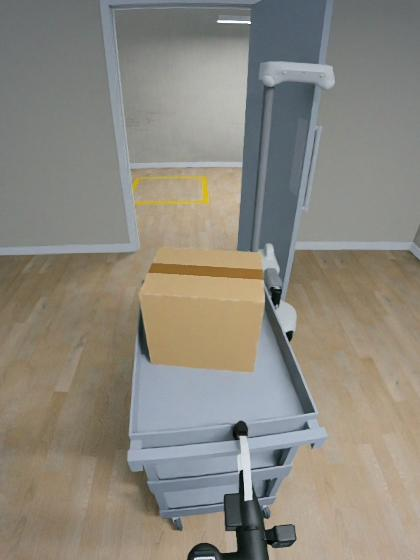

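move(
  blocking=false,
  r1={"joints":{"wrist_yaw_rad":1.3}},
  r2={"base":{"translate_m":0.25,"strafe_m":0.0},"pace":"slow","contact_limits":{"translate_m":0.3}},
  cameras=[],
)

wait(
  seconds=2,
  cameras=[],
)

wait(
  seconds=3,
  cameras=["r2_head_camera","r1_head_right_camera"],
)

Scene clock: 571.70 s.
move: r1 moving; r2 moving
r1.base_odometry: x=-1.684 y=-1.369 heading=-2.468
r1.turned_by_wheels: +0.000
r1.turned_by_imu: +0.000
r1.base_tilt: forward=-1.5 right=+1.3
r1.lidar_m: 0.63 2.69 1.93 1.83 0.30 0.25 0.34 1.52 1.62 2.89 0.72 0.49
r1.base_status: not commanded
r1.joint_positions: lift_m=+0.250 arm_m=+0.000 wrist_yaw_rad=+0.587 wrist_pitch_rad=+0.002 wrist_roll_rad=+0.000 gripper_m=-0.020
r1.joint_status: wrist_yaw_rad moving
r1.measured_speeds: translate_m=+0.000 strafe_m=+0.000 rotate_rad=+0.000 lift_m=+0.000 arm_m=+0.000 wrist_yaw_rad=+1.819 wrist_pitch_rad=+0.000 wrist_roll_rad=+0.000
r1.motor_effort: lift_m=+22(22) arm_m=-4(4) wheel_0=-30(31) wheel_1=+17(17) wheel_2=+21(21)
r1.servo_current: wrist_yaw_rad=91(117) wrist_pitch_rad=39(39) wrist_roll_rad=52(65) gripper_m=39(46)
r1.contact_limits: strafe_m 0.8
r1.hand_pose: x=+0.4595 y=+0.0868 z=+0.4273 quat_wxyz=(+0.957, +0.000, +0.001, +0.289) (m; r1's base frame)
r1.wrist_depth_mm: - - - - - - - / - - - - - - - / - - - - - - - / - - - - - - - / - - - - - - - / 1499 1661 1464 198 1499 1499 1336 / 1138 1078 179 179 162 1008 931
r2.base_odometry: x=-1.795 y=-0.398 heading=-2.863
r2.turned_by_wheels: +0.000
r2.turned_by_imu: +0.001
r2.base_tilt: forward=-0.7 right=+0.0
r2.lidar_m: 0.35 0.40 2.58 2.48 2.56 3.21 3.11 3.22 2.38 2.29 2.38 0.41
r2.base_status: translate_m moving; strafe_m moving
r2.joint_positions: lift_m=+0.687 arm_m=+0.000 wrist_yaw_rad=-0.009 wrist_pitch_rad=+0.002 wrist_roll_rad=+1.569 gripper_m=-0.037
r2.joint_status: not commanded
r2.measured_speeds: translate_m=+0.048 strafe_m=+0.000 rotate_rad=+0.003 lift_m=+0.000 arm_m=+0.000 wrist_yaw_rad=+0.000 wrist_pitch_rad=+0.000 wrist_roll_rad=+0.000
r2.motor_effort: lift_m=+20(20) arm_m=+3(4) wheel_0=+6(7) wheel_1=+6(6) wheel_2=-14(14)
r2.servo_current: wrist_yaw_rad=65(65) wrist_pitch_rad=39(46) wrist_roll_rad=46(59) gripper_m=98(98)
r2.contact_limits: translate_m 0.3
r2.hand_pose: x=+0.4585 y=-0.0900 z=+0.8643 quat_wxyz=(+0.708, +0.706, -0.002, -0.004) (m; r2's base frame)
r2.wrist_depth_mm: - - - 174 233 245 258 / - - 1537 172 231 1118 1098 / - - - 170 230 1255 - / - - 430 168 228 820 - / - - 439 167 225 798 - / - - 185 164 179 - - / - - 459 - 220 - -
pictures: none
No camera images: "cameras" was empty.

Scene clock: 572.57 s.
earlier move: r1 done; r2 moving
r1.base_odometry: x=-1.684 y=-1.369 heading=-2.468
r1.turned_by_wheels: +0.000
r1.turned_by_imu: +0.000
r1.base_tilt: forward=-1.5 right=+1.3
r1.lidar_m: 0.64 2.72 1.93 1.83 0.32 0.25 0.35 1.53 1.60 2.90 0.58 0.43
r1.base_status: not commanded
r1.joint_positions: lift_m=+0.250 arm_m=+0.000 wrist_yaw_rad=+1.297 wrist_pitch_rad=+0.002 wrist_roll_rad=+0.000 gripper_m=-0.020
r1.joint_status: all done
r1.measured_speeds: all 0
r1.motor_effort: lift_m=+22(22) arm_m=-4(4) wheel_0=-30(31) wheel_1=+17(17) wheel_2=+21(21)
r1.servo_current: wrist_yaw_rad=52(117) wrist_pitch_rad=39(52) wrist_roll_rad=52(65) gripper_m=46(46)
r1.contact_limits: strafe_m 0.8
r1.hand_pose: x=+0.3330 y=+0.2541 z=+0.4273 quat_wxyz=(+0.797, -0.001, +0.001, +0.604) (m; r1's base frame)
r1.wrist_depth_mm: - - - - - - - / - - - - - - - / - - - - - - - / - - - - - - - / - - - - - - - / 1464 1464 189 198 1537 1499 1464 / 1182 1098 178 180 162 1025 1060
r2.base_odometry: x=-1.867 y=-0.419 heading=-2.862
r2.turned_by_wheels: +0.001
r2.turned_by_imu: +0.001
r2.base_tilt: forward=-0.6 right=+0.0
r2.lidar_m: 0.36 0.40 2.57 2.46 2.57 3.32 3.23 3.23 2.39 2.28 2.38 0.43
r2.base_status: translate_m moving; strafe_m moving
r2.joint_positions: lift_m=+0.687 arm_m=+0.000 wrist_yaw_rad=-0.001 wrist_pitch_rad=+0.002 wrist_roll_rad=+1.569 gripper_m=-0.037
r2.joint_status: not commanded
r2.measured_speeds: translate_m=+0.101 strafe_m=-0.001 rotate_rad=+0.001 lift_m=+0.000 arm_m=+0.000 wrist_yaw_rad=+0.000 wrist_pitch_rad=+0.000 wrist_roll_rad=+0.000
r2.motor_effort: lift_m=+20(20) arm_m=+4(4) wheel_0=+8(11) wheel_1=+5(9) wheel_2=-10(14)
r2.servo_current: wrist_yaw_rad=52(65) wrist_pitch_rad=39(46) wrist_roll_rad=52(59) gripper_m=91(104)
r2.contact_limits: translate_m 0.3
r2.hand_pose: x=+0.4592 y=-0.0876 z=+0.8643 quat_wxyz=(+0.708, +0.706, +0.001, -0.001) (m; r2's base frame)
r2.wrist_depth_mm: - - - 168 228 241 255 / - 1366 1430 167 227 1138 1008 / - - - 167 227 - - / - 477 430 166 226 820 - / - - 442 166 224 820 - / - - 185 165 181 809 - / - - 462 - 223 - -
wait: 0.87 of 2 s (r1 has come to rest)
pictures: none
No camera images: "cameras" was empty.

Scene clock: 574.97 s.
earlier move: r2 done
r1.base_odometry: x=-1.684 y=-1.369 heading=-2.468
r1.turned_by_wheels: +0.000
r1.turned_by_imu: +0.000
r1.base_tilt: forward=-1.5 right=+1.3
r1.lidar_m: 0.63 2.71 1.95 1.84 0.32 0.25 0.34 1.55 1.62 2.88 0.33 0.28
r1.base_status: not commanded
r1.joint_positions: lift_m=+0.250 arm_m=+0.000 wrist_yaw_rad=+1.297 wrist_pitch_rad=+0.002 wrist_roll_rad=+0.000 gripper_m=-0.020
r1.joint_status: all done
r1.measured_speeds: all 0
r1.motor_effort: lift_m=+22(22) arm_m=-4(4) wheel_0=-30(31) wheel_1=+17(17) wheel_2=+21(21)
r1.servo_current: wrist_yaw_rad=72(117) wrist_pitch_rad=39(52) wrist_roll_rad=52(65) gripper_m=46(52)
r1.contact_limits: strafe_m 0.8
r1.hand_pose: x=+0.3330 y=+0.2541 z=+0.4273 quat_wxyz=(+0.797, -0.001, +0.001, +0.604) (m; r1's base frame)
r1.wrist_depth_mm: - - - - - - - / - - - - - - - / - - - - - - - / - - - - - - - / - - - - - - - / 1499 1499 189 198 1499 1499 1499 / 1160 1098 178 179 162 1008 1042
r2.base_odometry: x=-2.023 y=-0.463 heading=-2.862
r2.turned_by_wheels: +0.000
r2.turned_by_imu: +0.001
r2.base_tilt: forward=-0.7 right=+0.0
r2.lidar_m: 0.36 0.39 2.54 2.46 2.57 3.44 3.38 3.23 2.37 2.26 2.39 0.45
r2.base_status: done
r2.joint_positions: lift_m=+0.687 arm_m=+0.000 wrist_yaw_rad=+0.001 wrist_pitch_rad=+0.002 wrist_roll_rad=+1.569 gripper_m=-0.037
r2.joint_status: not commanded
r2.measured_speeds: all 0
r2.motor_effort: lift_m=+20(20) arm_m=+4(4) wheel_0=+8(12) wheel_1=+6(9) wheel_2=-4(14)
r2.servo_current: wrist_yaw_rad=46(65) wrist_pitch_rad=39(46) wrist_roll_rad=46(65) gripper_m=91(104)
r2.contact_limits: translate_m 0.3
r2.hand_pose: x=+0.4594 y=-0.0871 z=+0.8643 quat_wxyz=(+0.708, +0.706, +0.001, -0.001) (m; r2's base frame)
r2.wrist_depth_mm: - - - 170 230 254 253 / 1366 - - 169 230 1078 904 / - - - 168 228 798 - / - - 430 167 226 820 - / - - 439 166 224 820 - / - - 186 165 180 - - / - - 462 - 223 - -
wait: 2.40 of 3 s (r2 has come to rest)
pictures: r1_head_right_camera, r2_head_camera
Images, in order (width x height): r1_head_right_camera 420x672, r2_head_camera 420x560.

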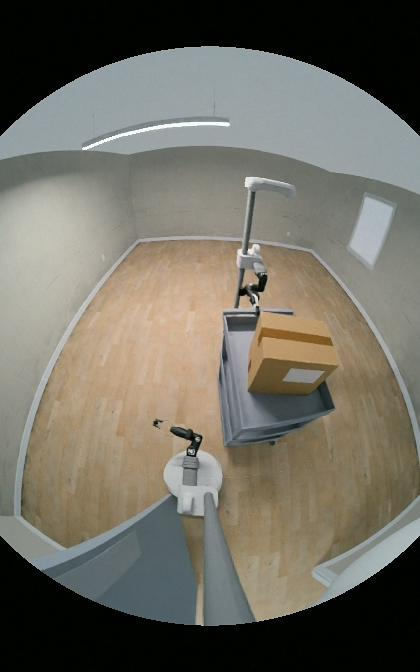

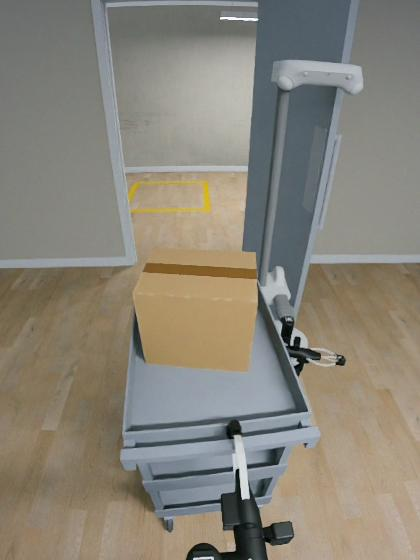

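move(
  blocking=false,
  r2={"base":{"translate_m":0.02,"strafe_m":-0.1},"pace":"slow","contact_limits":{"translate_m":0.3}},
  cameras=[],
)

wait(
  seconds=4,
  cameras=[],
)

move(
  blocking=false,
  r2={"base":{"rotate_rad":0.1},"pace":"slow"},
  cameras=[],
)

wait(
  seconds=3,
  cameras=[],
)

move(
  blocking=false,
  r2={"base":{"translate_m":0.2},"pace":"slow","contact_limits":{"translate_m":0.3}},
  cameras=[],
)

wait(
  seconds=4,
  cameras=["r2_head_camera","r1_head_right_camera"],
)

Scene clock: 591.23 s.
move: r2 moving
r1: as last shown
r1.base_tilt: forward=-1.5 right=+1.4
r1.lidar_m: 0.62 2.72 1.94 1.82 0.29 0.25 0.38 1.53 1.59 2.87 0.32 0.27
r1.motor_effort: lift_m=+22(22) arm_m=-3(4) wheel_0=-30(31) wheel_1=+17(17) wheel_2=+21(21)
r1.servo_current: wrist_yaw_rad=52(59) wrist_pitch_rad=39(46) wrist_roll_rad=59(72) gripper_m=52(52)
r1.contact_limits: strafe_m 0.8
r1.wrist_depth_mm: - - - - - - - / - - - - - - - / - - - - - - - / - - - - - - - / - - - - - - - / 1537 1499 189 198 1537 1499 1430 / 1182 1098 179 180 162 1008 1060
r2.base_odometry: x=-2.030 y=-0.452 heading=-2.861
r2.turned_by_wheels: +0.000
r2.turned_by_imu: +0.001
r2.base_tilt: forward=-0.7 right=+0.0
r2.lidar_m: 0.39 0.39 2.58 2.46 2.59 3.47 3.40 3.22 2.35 2.26 2.36 0.40
r2.base_status: translate_m moving; strafe_m moving
r2.joint_positions: lift_m=+0.687 arm_m=+0.000 wrist_yaw_rad=+0.004 wrist_pitch_rad=+0.002 wrist_roll_rad=+1.569 gripper_m=-0.037
r2.joint_status: not commanded
r2.measured_speeds: translate_m=+0.010 strafe_m=-0.050 rotate_rad=+0.002 lift_m=+0.000 arm_m=+0.000 wrist_yaw_rad=+0.009 wrist_pitch_rad=+0.000 wrist_roll_rad=+0.000
r2.motor_effort: lift_m=+20(20) arm_m=+4(4) wheel_0=+12(15) wheel_1=-6(7) wheel_2=-6(7)
r2.servo_current: wrist_yaw_rad=52(52) wrist_pitch_rad=46(46) wrist_roll_rad=46(52) gripper_m=91(98)
r2.contact_limits: translate_m 0.3
r2.hand_pose: x=+0.4596 y=-0.0863 z=+0.8643 quat_wxyz=(+0.708, +0.706, +0.002, +0.000) (m; r2's base frame)
r2.wrist_depth_mm: - - - 171 231 254 252 / 1397 - - 170 229 1078 917 / - - - 169 227 809 - / - - 433 168 227 809 - / - - 439 166 225 809 - / - - 186 165 179 - - / - - 462 - 222 - -
pictures: none
No camera images: "cameras" was empty.

Scene clock: 592.97 s.
earlier move: r2 done
r1.base_odometry: x=-1.684 y=-1.369 heading=-2.468
r1.turned_by_wheels: +0.000
r1.turned_by_imu: +0.000
r1.base_tilt: forward=-1.5 right=+1.4
r1.lidar_m: 0.52 2.69 1.93 1.83 0.33 0.25 0.36 1.55 1.62 2.88 0.27 0.30
r1.base_status: not commanded
r1.joint_positions: lift_m=+0.250 arm_m=+0.000 wrist_yaw_rad=+1.297 wrist_pitch_rad=+0.002 wrist_roll_rad=+0.000 gripper_m=-0.020
r1.joint_status: not commanded
r1.measured_speeds: all 0
r1.motor_effort: lift_m=+22(22) arm_m=-3(4) wheel_0=-30(31) wheel_1=+16(17) wheel_2=+21(21)
r1.servo_current: wrist_yaw_rad=46(72) wrist_pitch_rad=39(59) wrist_roll_rad=46(72) gripper_m=46(52)
r1.contact_limits: strafe_m 0.8
r1.hand_pose: x=+0.3330 y=+0.2541 z=+0.4273 quat_wxyz=(+0.797, -0.001, +0.001, +0.604) (m; r1's base frame)
r1.wrist_depth_mm: - - - - - - - / - - - - - - - / - - - - - - - / - - - - - - - / - - - - - - - / 1537 1464 188 198 1537 1499 1464 / 1138 1078 179 179 161 1008 1042
r2.base_odometry: x=-2.070 y=-0.373 heading=-2.862
r2.turned_by_wheels: +0.000
r2.turned_by_imu: +0.000
r2.base_tilt: forward=-0.6 right=+0.1
r2.lidar_m: 0.34 0.35 2.64 2.56 2.69 3.49 3.43 3.04 2.26 2.19 2.30 0.44
r2.base_status: done
r2.joint_positions: lift_m=+0.687 arm_m=+0.000 wrist_yaw_rad=+0.006 wrist_pitch_rad=+0.002 wrist_roll_rad=+1.569 gripper_m=-0.037
r2.joint_status: not commanded
r2.measured_speeds: all 0
r2.motor_effort: lift_m=+20(20) arm_m=+4(4) wheel_0=+6(16) wheel_1=-3(7) wheel_2=-3(7)
r2.servo_current: wrist_yaw_rad=52(65) wrist_pitch_rad=39(46) wrist_roll_rad=33(59) gripper_m=91(104)
r2.contact_limits: translate_m 0.3
r2.hand_pose: x=+0.4598 y=-0.0856 z=+0.8643 quat_wxyz=(+0.708, +0.706, +0.003, +0.001) (m; r2's base frame)
r2.wrist_depth_mm: - - - 196 257 266 266 / 991 - 1255 189 252 741 866 / - 1118 1118 183 243 1160 574 / - - - 179 238 798 - / - 436 433 174 230 809 - / - 439 185 168 180 - - / - - 439 - 219 - -
wait: 1.73 of 4 s (r2 has come to rest)
pictures: none
No camera images: "cameras" was empty.

Scene clock: 593.47 s.
move: r2 moving
r1: as last shown
r1.base_tilt: forward=-1.5 right=+1.3
r1.lidar_m: 0.54 2.71 1.92 1.84 0.32 0.25 0.35 1.53 1.62 2.89 0.28 0.27
r1.motor_effort: lift_m=+22(22) arm_m=-4(4) wheel_0=-30(31) wheel_1=+17(17) wheel_2=+21(21)
r1.servo_current: wrist_yaw_rad=52(72) wrist_pitch_rad=39(52) wrist_roll_rad=46(52) gripper_m=39(46)
r1.contact_limits: strafe_m 0.8
r1.wrist_depth_mm: - - - - - - - / - - - - - - - / - - - - - - - / - - - - - - - / - - - - - - - / 1499 1499 188 197 1537 1499 1464 / 1160 1078 179 179 162 1008 1042
r2.base_odometry: x=-2.070 y=-0.373 heading=-2.772
r2.turned_by_wheels: +0.090
r2.turned_by_imu: +0.087
r2.base_tilt: forward=-0.8 right=+0.1
r2.lidar_m: 0.36 0.37 2.59 2.56 2.76 3.43 3.40 2.84 2.24 2.20 2.34 0.43
r2.base_status: rotate_rad moving
r2.joint_positions: lift_m=+0.687 arm_m=+0.000 wrist_yaw_rad=-0.006 wrist_pitch_rad=+0.002 wrist_roll_rad=+1.569 gripper_m=-0.037
r2.joint_status: not commanded
r2.measured_speeds: translate_m=+0.000 strafe_m=+0.001 rotate_rad=+0.151 lift_m=+0.000 arm_m=+0.000 wrist_yaw_rad=+0.000 wrist_pitch_rad=+0.000 wrist_roll_rad=+0.000
r2.motor_effort: lift_m=+20(20) arm_m=+4(4) wheel_0=-11(11) wheel_1=-2(8) wheel_2=-11(12)
r2.servo_current: wrist_yaw_rad=59(65) wrist_pitch_rad=46(52) wrist_roll_rad=46(65) gripper_m=91(98)
r2.hand_pose: x=+0.4587 y=-0.0892 z=+0.8643 quat_wxyz=(+0.708, +0.706, -0.001, -0.003) (m; r2's base frame)
r2.wrist_depth_mm: - - - 182 244 251 251 / - - - 178 240 820 960 / - - - 175 236 1060 - / - - 430 172 231 809 - / - 439 436 168 227 820 - / - - 183 165 179 - - / - - 449 - 219 - -
pictures: none
No camera images: "cameras" was empty.

Scene clock: 593.90 s.
earlier move: r2 done
r1.base_odometry: x=-1.684 y=-1.369 heading=-2.468
r1.turned_by_wheels: +0.000
r1.turned_by_imu: +0.000
r1.base_tilt: forward=-1.5 right=+1.3
r1.lidar_m: 0.53 2.71 1.93 1.82 0.30 0.25 0.36 1.52 1.59 2.90 0.27 0.28
r1.base_status: not commanded
r1.joint_positions: lift_m=+0.250 arm_m=+0.000 wrist_yaw_rad=+1.297 wrist_pitch_rad=+0.002 wrist_roll_rad=+0.000 gripper_m=-0.020
r1.joint_status: not commanded
r1.measured_speeds: all 0
r1.motor_effort: lift_m=+22(22) arm_m=-4(4) wheel_0=-30(31) wheel_1=+17(17) wheel_2=+21(21)
r1.servo_current: wrist_yaw_rad=46(72) wrist_pitch_rad=46(52) wrist_roll_rad=33(59) gripper_m=39(46)
r1.contact_limits: strafe_m 0.8
r1.hand_pose: x=+0.3330 y=+0.2541 z=+0.4273 quat_wxyz=(+0.797, -0.001, +0.001, +0.604) (m; r1's base frame)
r1.wrist_depth_mm: - - - - - - - / - - - - - - - / - - - - - - - / - - - - - - - / - - - - - - - / 1464 1499 188 198 1499 1499 1464 / 1182 1098 179 179 163 1025 1042
r2.base_odometry: x=-2.070 y=-0.373 heading=-2.763
r2.turned_by_wheels: +0.009
r2.turned_by_imu: +0.009
r2.base_tilt: forward=-0.7 right=+0.1
r2.lidar_m: 0.37 0.37 2.62 2.56 2.78 3.43 3.39 2.86 2.24 2.17 2.35 0.43
r2.base_status: done
r2.joint_positions: lift_m=+0.687 arm_m=+0.000 wrist_yaw_rad=-0.006 wrist_pitch_rad=+0.002 wrist_roll_rad=+1.569 gripper_m=-0.037
r2.joint_status: not commanded
r2.measured_speeds: all 0
r2.motor_effort: lift_m=+20(20) arm_m=+4(4) wheel_0=-4(11) wheel_1=-4(8) wheel_2=-6(12)
r2.servo_current: wrist_yaw_rad=46(65) wrist_pitch_rad=46(52) wrist_roll_rad=72(72) gripper_m=98(98)
r2.hand_pose: x=+0.4587 y=-0.0892 z=+0.8643 quat_wxyz=(+0.708, +0.706, -0.001, -0.003) (m; r2's base frame)
r2.wrist_depth_mm: - - - 176 237 252 251 / - - - 174 234 1060 960 / - - - 172 231 809 - / - - 433 170 229 820 - / - - 439 167 226 820 - / - - 183 166 179 - - / - - 455 - 220 - -
wait: 0.43 of 3 s (r2 has come to rest)
pictures: none
No camera images: "cameras" was empty.

Scene clock: 594.40 s.
move: r2 moving
r1: as last shown
r1.base_tilt: forward=-1.5 right=+1.4
r1.lidar_m: 0.53 2.72 1.94 1.82 0.30 0.25 0.37 1.55 1.63 2.89 0.28 0.29
r1.servo_current: wrist_yaw_rad=33(65) wrist_pitch_rad=46(52) wrist_roll_rad=46(52) gripper_m=39(46)
r1.contact_limits: strafe_m 0.8
r1.wrist_depth_mm: - - - - - - - / - - - - - - - / - - - - - - - / - - - - - - - / - - - - - - - / 1537 1464 189 198 1537 1499 1464 / 1182 1078 179 180 162 1008 1060
r2.base_odometry: x=-2.081 y=-0.377 heading=-2.763
r2.turned_by_wheels: -0.001
r2.turned_by_imu: +0.000
r2.base_tilt: forward=-0.7 right=+0.1
r2.lidar_m: 0.37 0.36 2.58 2.55 2.76 3.42 3.39 2.86 2.23 2.20 2.39 0.43
r2.base_status: translate_m moving
r2.joint_positions: lift_m=+0.687 arm_m=+0.000 wrist_yaw_rad=-0.006 wrist_pitch_rad=+0.002 wrist_roll_rad=+1.569 gripper_m=-0.037
r2.joint_status: not commanded
r2.measured_speeds: translate_m=+0.049 strafe_m=+0.000 rotate_rad=+0.001 lift_m=+0.000 arm_m=+0.000 wrist_yaw_rad=+0.000 wrist_pitch_rad=+0.000 wrist_roll_rad=+0.000
r2.motor_effort: lift_m=+20(20) arm_m=+3(4) wheel_0=+5(5) wheel_1=+8(8) wheel_2=-16(16)
r2.servo_current: wrist_yaw_rad=52(52) wrist_pitch_rad=39(46) wrist_roll_rad=46(72) gripper_m=104(104)
r2.contact_limits: translate_m 0.3
r2.hand_pose: x=+0.4587 y=-0.0892 z=+0.8643 quat_wxyz=(+0.708, +0.706, -0.001, -0.003) (m; r2's base frame)
r2.wrist_depth_mm: - - - 178 240 251 250 / - - - 175 236 831 960 / - - - 172 233 1042 - / - - 433 170 229 820 - / - - 436 167 226 - - / - - 182 165 179 - - / - - 455 - 220 - -
pictures: none
No camera images: "cameras" was empty.

Scene clock: 597.17 s.
earlier move: r2 done
r1.base_odometry: x=-1.684 y=-1.369 heading=-2.468
r1.turned_by_wheels: +0.000
r1.turned_by_imu: +0.000
r1.base_tilt: forward=-1.6 right=+1.3
r1.lidar_m: 0.51 2.68 1.95 1.84 0.34 0.25 0.36 1.57 1.62 0.25 0.25 0.25
r1.base_status: not commanded
r1.joint_positions: lift_m=+0.250 arm_m=+0.000 wrist_yaw_rad=+1.297 wrist_pitch_rad=+0.002 wrist_roll_rad=+0.000 gripper_m=-0.020
r1.joint_status: not commanded
r1.measured_speeds: all 0
r1.motor_effort: lift_m=+22(22) arm_m=-4(4) wheel_0=-30(31) wheel_1=+17(17) wheel_2=+21(21)
r1.servo_current: wrist_yaw_rad=52(72) wrist_pitch_rad=46(52) wrist_roll_rad=33(72) gripper_m=52(52)
r1.contact_limits: strafe_m 0.8
r1.hand_pose: x=+0.3330 y=+0.2541 z=+0.4273 quat_wxyz=(+0.797, -0.001, +0.001, +0.604) (m; r1's base frame)
r1.wrist_depth_mm: - - - - - - - / - - - - - - - / - - - - - - - / - - - - - - - / - - - - - - - / 1499 1464 189 198 1499 1464 1464 / 1182 1098 179 180 162 1008 1042
r2.base_odometry: x=-2.256 y=-0.447 heading=-2.763
r2.turned_by_wheels: +0.000
r2.turned_by_imu: -0.001
r2.base_tilt: forward=-0.7 right=+0.1
r2.lidar_m: 0.37 0.38 2.59 2.52 2.76 3.62 3.61 2.87 2.25 2.21 2.39 0.43
r2.base_status: done
r2.joint_positions: lift_m=+0.687 arm_m=+0.000 wrist_yaw_rad=-0.006 wrist_pitch_rad=+0.002 wrist_roll_rad=+1.569 gripper_m=-0.037
r2.joint_status: not commanded
r2.measured_speeds: all 0
r2.motor_effort: lift_m=+20(20) arm_m=+4(4) wheel_0=+0(7) wheel_1=+3(8) wheel_2=-8(17)
r2.servo_current: wrist_yaw_rad=52(65) wrist_pitch_rad=39(46) wrist_roll_rad=59(72) gripper_m=91(104)
r2.contact_limits: translate_m 0.3
r2.hand_pose: x=+0.4587 y=-0.0892 z=+0.8643 quat_wxyz=(+0.708, +0.706, -0.001, -0.003) (m; r2's base frame)
r2.wrist_depth_mm: - - 1008 180 242 251 248 / - - 891 178 238 878 891 / - - - 174 234 1537 - / - - 433 172 229 809 - / - 442 436 168 226 820 - / - - 183 165 179 - - / - - 445 - 219 - -
wait: 2.77 of 4 s (r2 has come to rest)
pictures: r1_head_right_camera, r2_head_camera
Images, in order (width x height): r1_head_right_camera 420x672, r2_head_camera 420x560.

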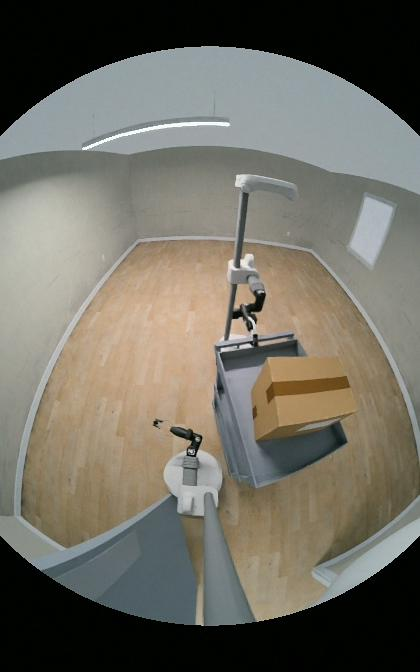

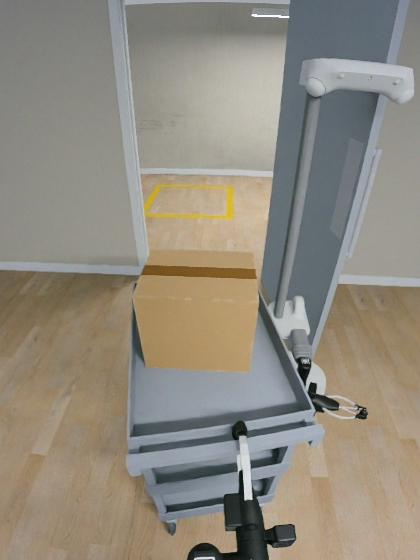

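move(
  blocking=false,
  r2={"base":{"translate_m":0.25,"strafe_m":0.03},"pace":"slow","contact_limits":{"translate_m":0.3}},
  cameras=[],
)

wait(
  seconds=4,
  cameras=["r2_head_camera","r1_head_right_camera"],
)

Scene clock: 602.80 s.
move: r2 moving
r1: as last shown
r1.base_tilt: forward=-1.5 right=+1.3
r1.lidar_m: 0.50 2.71 1.94 1.84 0.32 0.25 0.34 1.54 1.59 0.25 0.25 0.26
r1.motor_effort: lift_m=+22(22) arm_m=-4(4) wheel_0=-30(30) wheel_1=+17(17) wheel_2=+21(21)
r1.servo_current: wrist_yaw_rad=65(65) wrist_pitch_rad=39(52) wrist_roll_rad=59(65) gripper_m=39(46)
r1.contact_limits: strafe_m 0.8
r1.wrist_depth_mm: - - - - - - - / - - - - - - - / - - - - - - - / - - - - - - - / - - - - - - - / 1499 1499 189 198 1499 1499 1430 / 1160 1078 179 180 162 1025 1042
r2.base_odometry: x=-2.267 y=-0.453 heading=-2.764
r2.turned_by_wheels: +0.000
r2.turned_by_imu: +0.000
r2.base_tilt: forward=-0.7 right=+0.1
r2.lidar_m: 0.36 0.38 2.58 2.53 2.73 3.62 3.62 2.88 2.23 2.22 0.91 0.44
r2.base_status: translate_m moving; strafe_m moving
r2.joint_positions: lift_m=+0.687 arm_m=+0.000 wrist_yaw_rad=-0.006 wrist_pitch_rad=+0.002 wrist_roll_rad=+1.569 gripper_m=-0.037
r2.joint_status: not commanded
r2.measured_speeds: translate_m=+0.049 strafe_m=+0.006 rotate_rad=+0.001 lift_m=+0.000 arm_m=+0.000 wrist_yaw_rad=+0.000 wrist_pitch_rad=+0.000 wrist_roll_rad=+0.000
r2.motor_effort: lift_m=+20(20) arm_m=+4(4) wheel_0=+4(7) wheel_1=+7(8) wheel_2=-15(16)
r2.servo_current: wrist_yaw_rad=52(52) wrist_pitch_rad=39(46) wrist_roll_rad=39(65) gripper_m=98(104)
r2.contact_limits: translate_m 0.3
r2.hand_pose: x=+0.4587 y=-0.0892 z=+0.8643 quat_wxyz=(+0.708, +0.706, -0.001, -0.003) (m; r2's base frame)
r2.wrist_depth_mm: - - 1008 180 243 251 250 / - - 878 179 239 866 891 / - - - 175 236 1576 - / - - 430 172 230 809 - / - 439 436 168 227 - - / - - 185 165 179 - - / - - 449 - 219 - -
pictures: none
No camera images: "cameras" was empty.

Scene clock: 606.10 s.
earlier move: r2 done
r1.base_odometry: x=-1.684 y=-1.369 heading=-2.468
r1.turned_by_wheels: +0.000
r1.turned_by_imu: +0.000
r1.base_tilt: forward=-1.5 right=+1.3
r1.lidar_m: 0.82 2.69 1.93 1.82 0.28 0.25 0.35 1.54 0.25 0.25 0.25 0.25
r1.base_status: not commanded
r1.joint_positions: lift_m=+0.250 arm_m=+0.000 wrist_yaw_rad=+1.297 wrist_pitch_rad=+0.002 wrist_roll_rad=+0.000 gripper_m=-0.020
r1.joint_status: not commanded
r1.measured_speeds: all 0
r1.motor_effort: lift_m=+22(22) arm_m=-4(4) wheel_0=-30(31) wheel_1=+17(17) wheel_2=+21(21)
r1.servo_current: wrist_yaw_rad=59(65) wrist_pitch_rad=39(52) wrist_roll_rad=46(65) gripper_m=39(52)
r1.contact_limits: strafe_m 0.8
r1.hand_pose: x=+0.3330 y=+0.2541 z=+0.4273 quat_wxyz=(+0.797, -0.001, +0.001, +0.604) (m; r1's base frame)
r1.wrist_depth_mm: - - - - - - - / - - - - - - - / - - - - - - - / - - - - - - - / - - - - - - - / 1499 1499 188 198 1499 1499 1430 / 1160 1078 178 179 162 1008 1042
r2.base_odometry: x=-2.477 y=-0.567 heading=-2.764
r2.turned_by_wheels: +0.000
r2.turned_by_imu: -0.001
r2.base_tilt: forward=-0.7 right=+0.1
r2.lidar_m: 0.36 0.38 2.50 2.48 2.69 3.87 3.84 2.92 2.29 2.26 0.71 0.43
r2.base_status: done
r2.joint_positions: lift_m=+0.687 arm_m=+0.000 wrist_yaw_rad=-0.006 wrist_pitch_rad=+0.002 wrist_roll_rad=+1.569 gripper_m=-0.037
r2.joint_status: not commanded
r2.measured_speeds: all 0
r2.motor_effort: lift_m=+20(20) arm_m=+4(4) wheel_0=-1(7) wheel_1=+5(8) wheel_2=-9(16)
r2.servo_current: wrist_yaw_rad=52(65) wrist_pitch_rad=39(46) wrist_roll_rad=46(65) gripper_m=91(104)
r2.contact_limits: translate_m 0.3
r2.hand_pose: x=+0.4587 y=-0.0892 z=+0.8643 quat_wxyz=(+0.708, +0.706, -0.001, -0.003) (m; r2's base frame)
r2.wrist_depth_mm: - - - 177 240 245 245 / 668 - 654 174 236 1537 1205 / 1808 - - 172 233 798 - / - 1863 430 170 229 831 - / - 439 439 168 226 820 - / - 449 182 165 179 - - / - - 452 - 220 - -
wait: 3.30 of 4 s (r2 has come to rest)
pictures: r1_head_right_camera, r2_head_camera
Images, in order (width x height): r1_head_right_camera 420x672, r2_head_camera 420x560.

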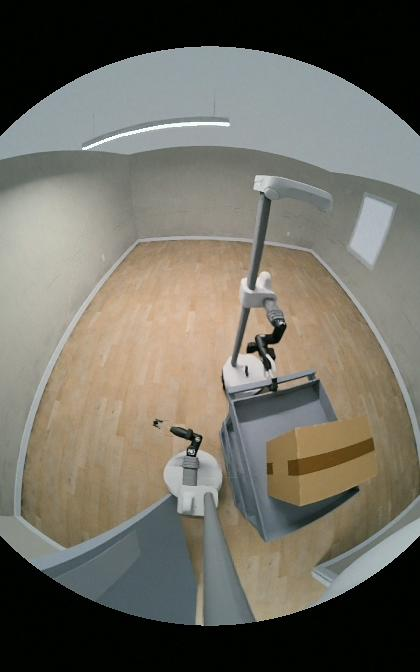

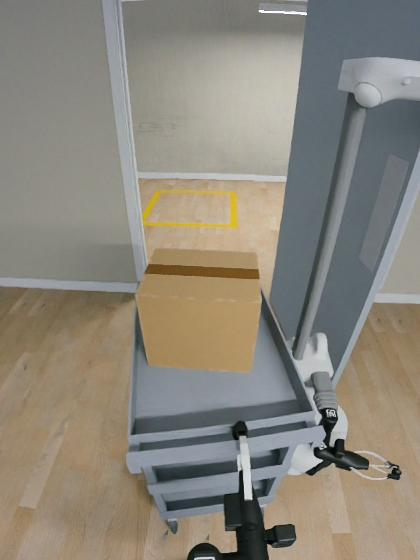

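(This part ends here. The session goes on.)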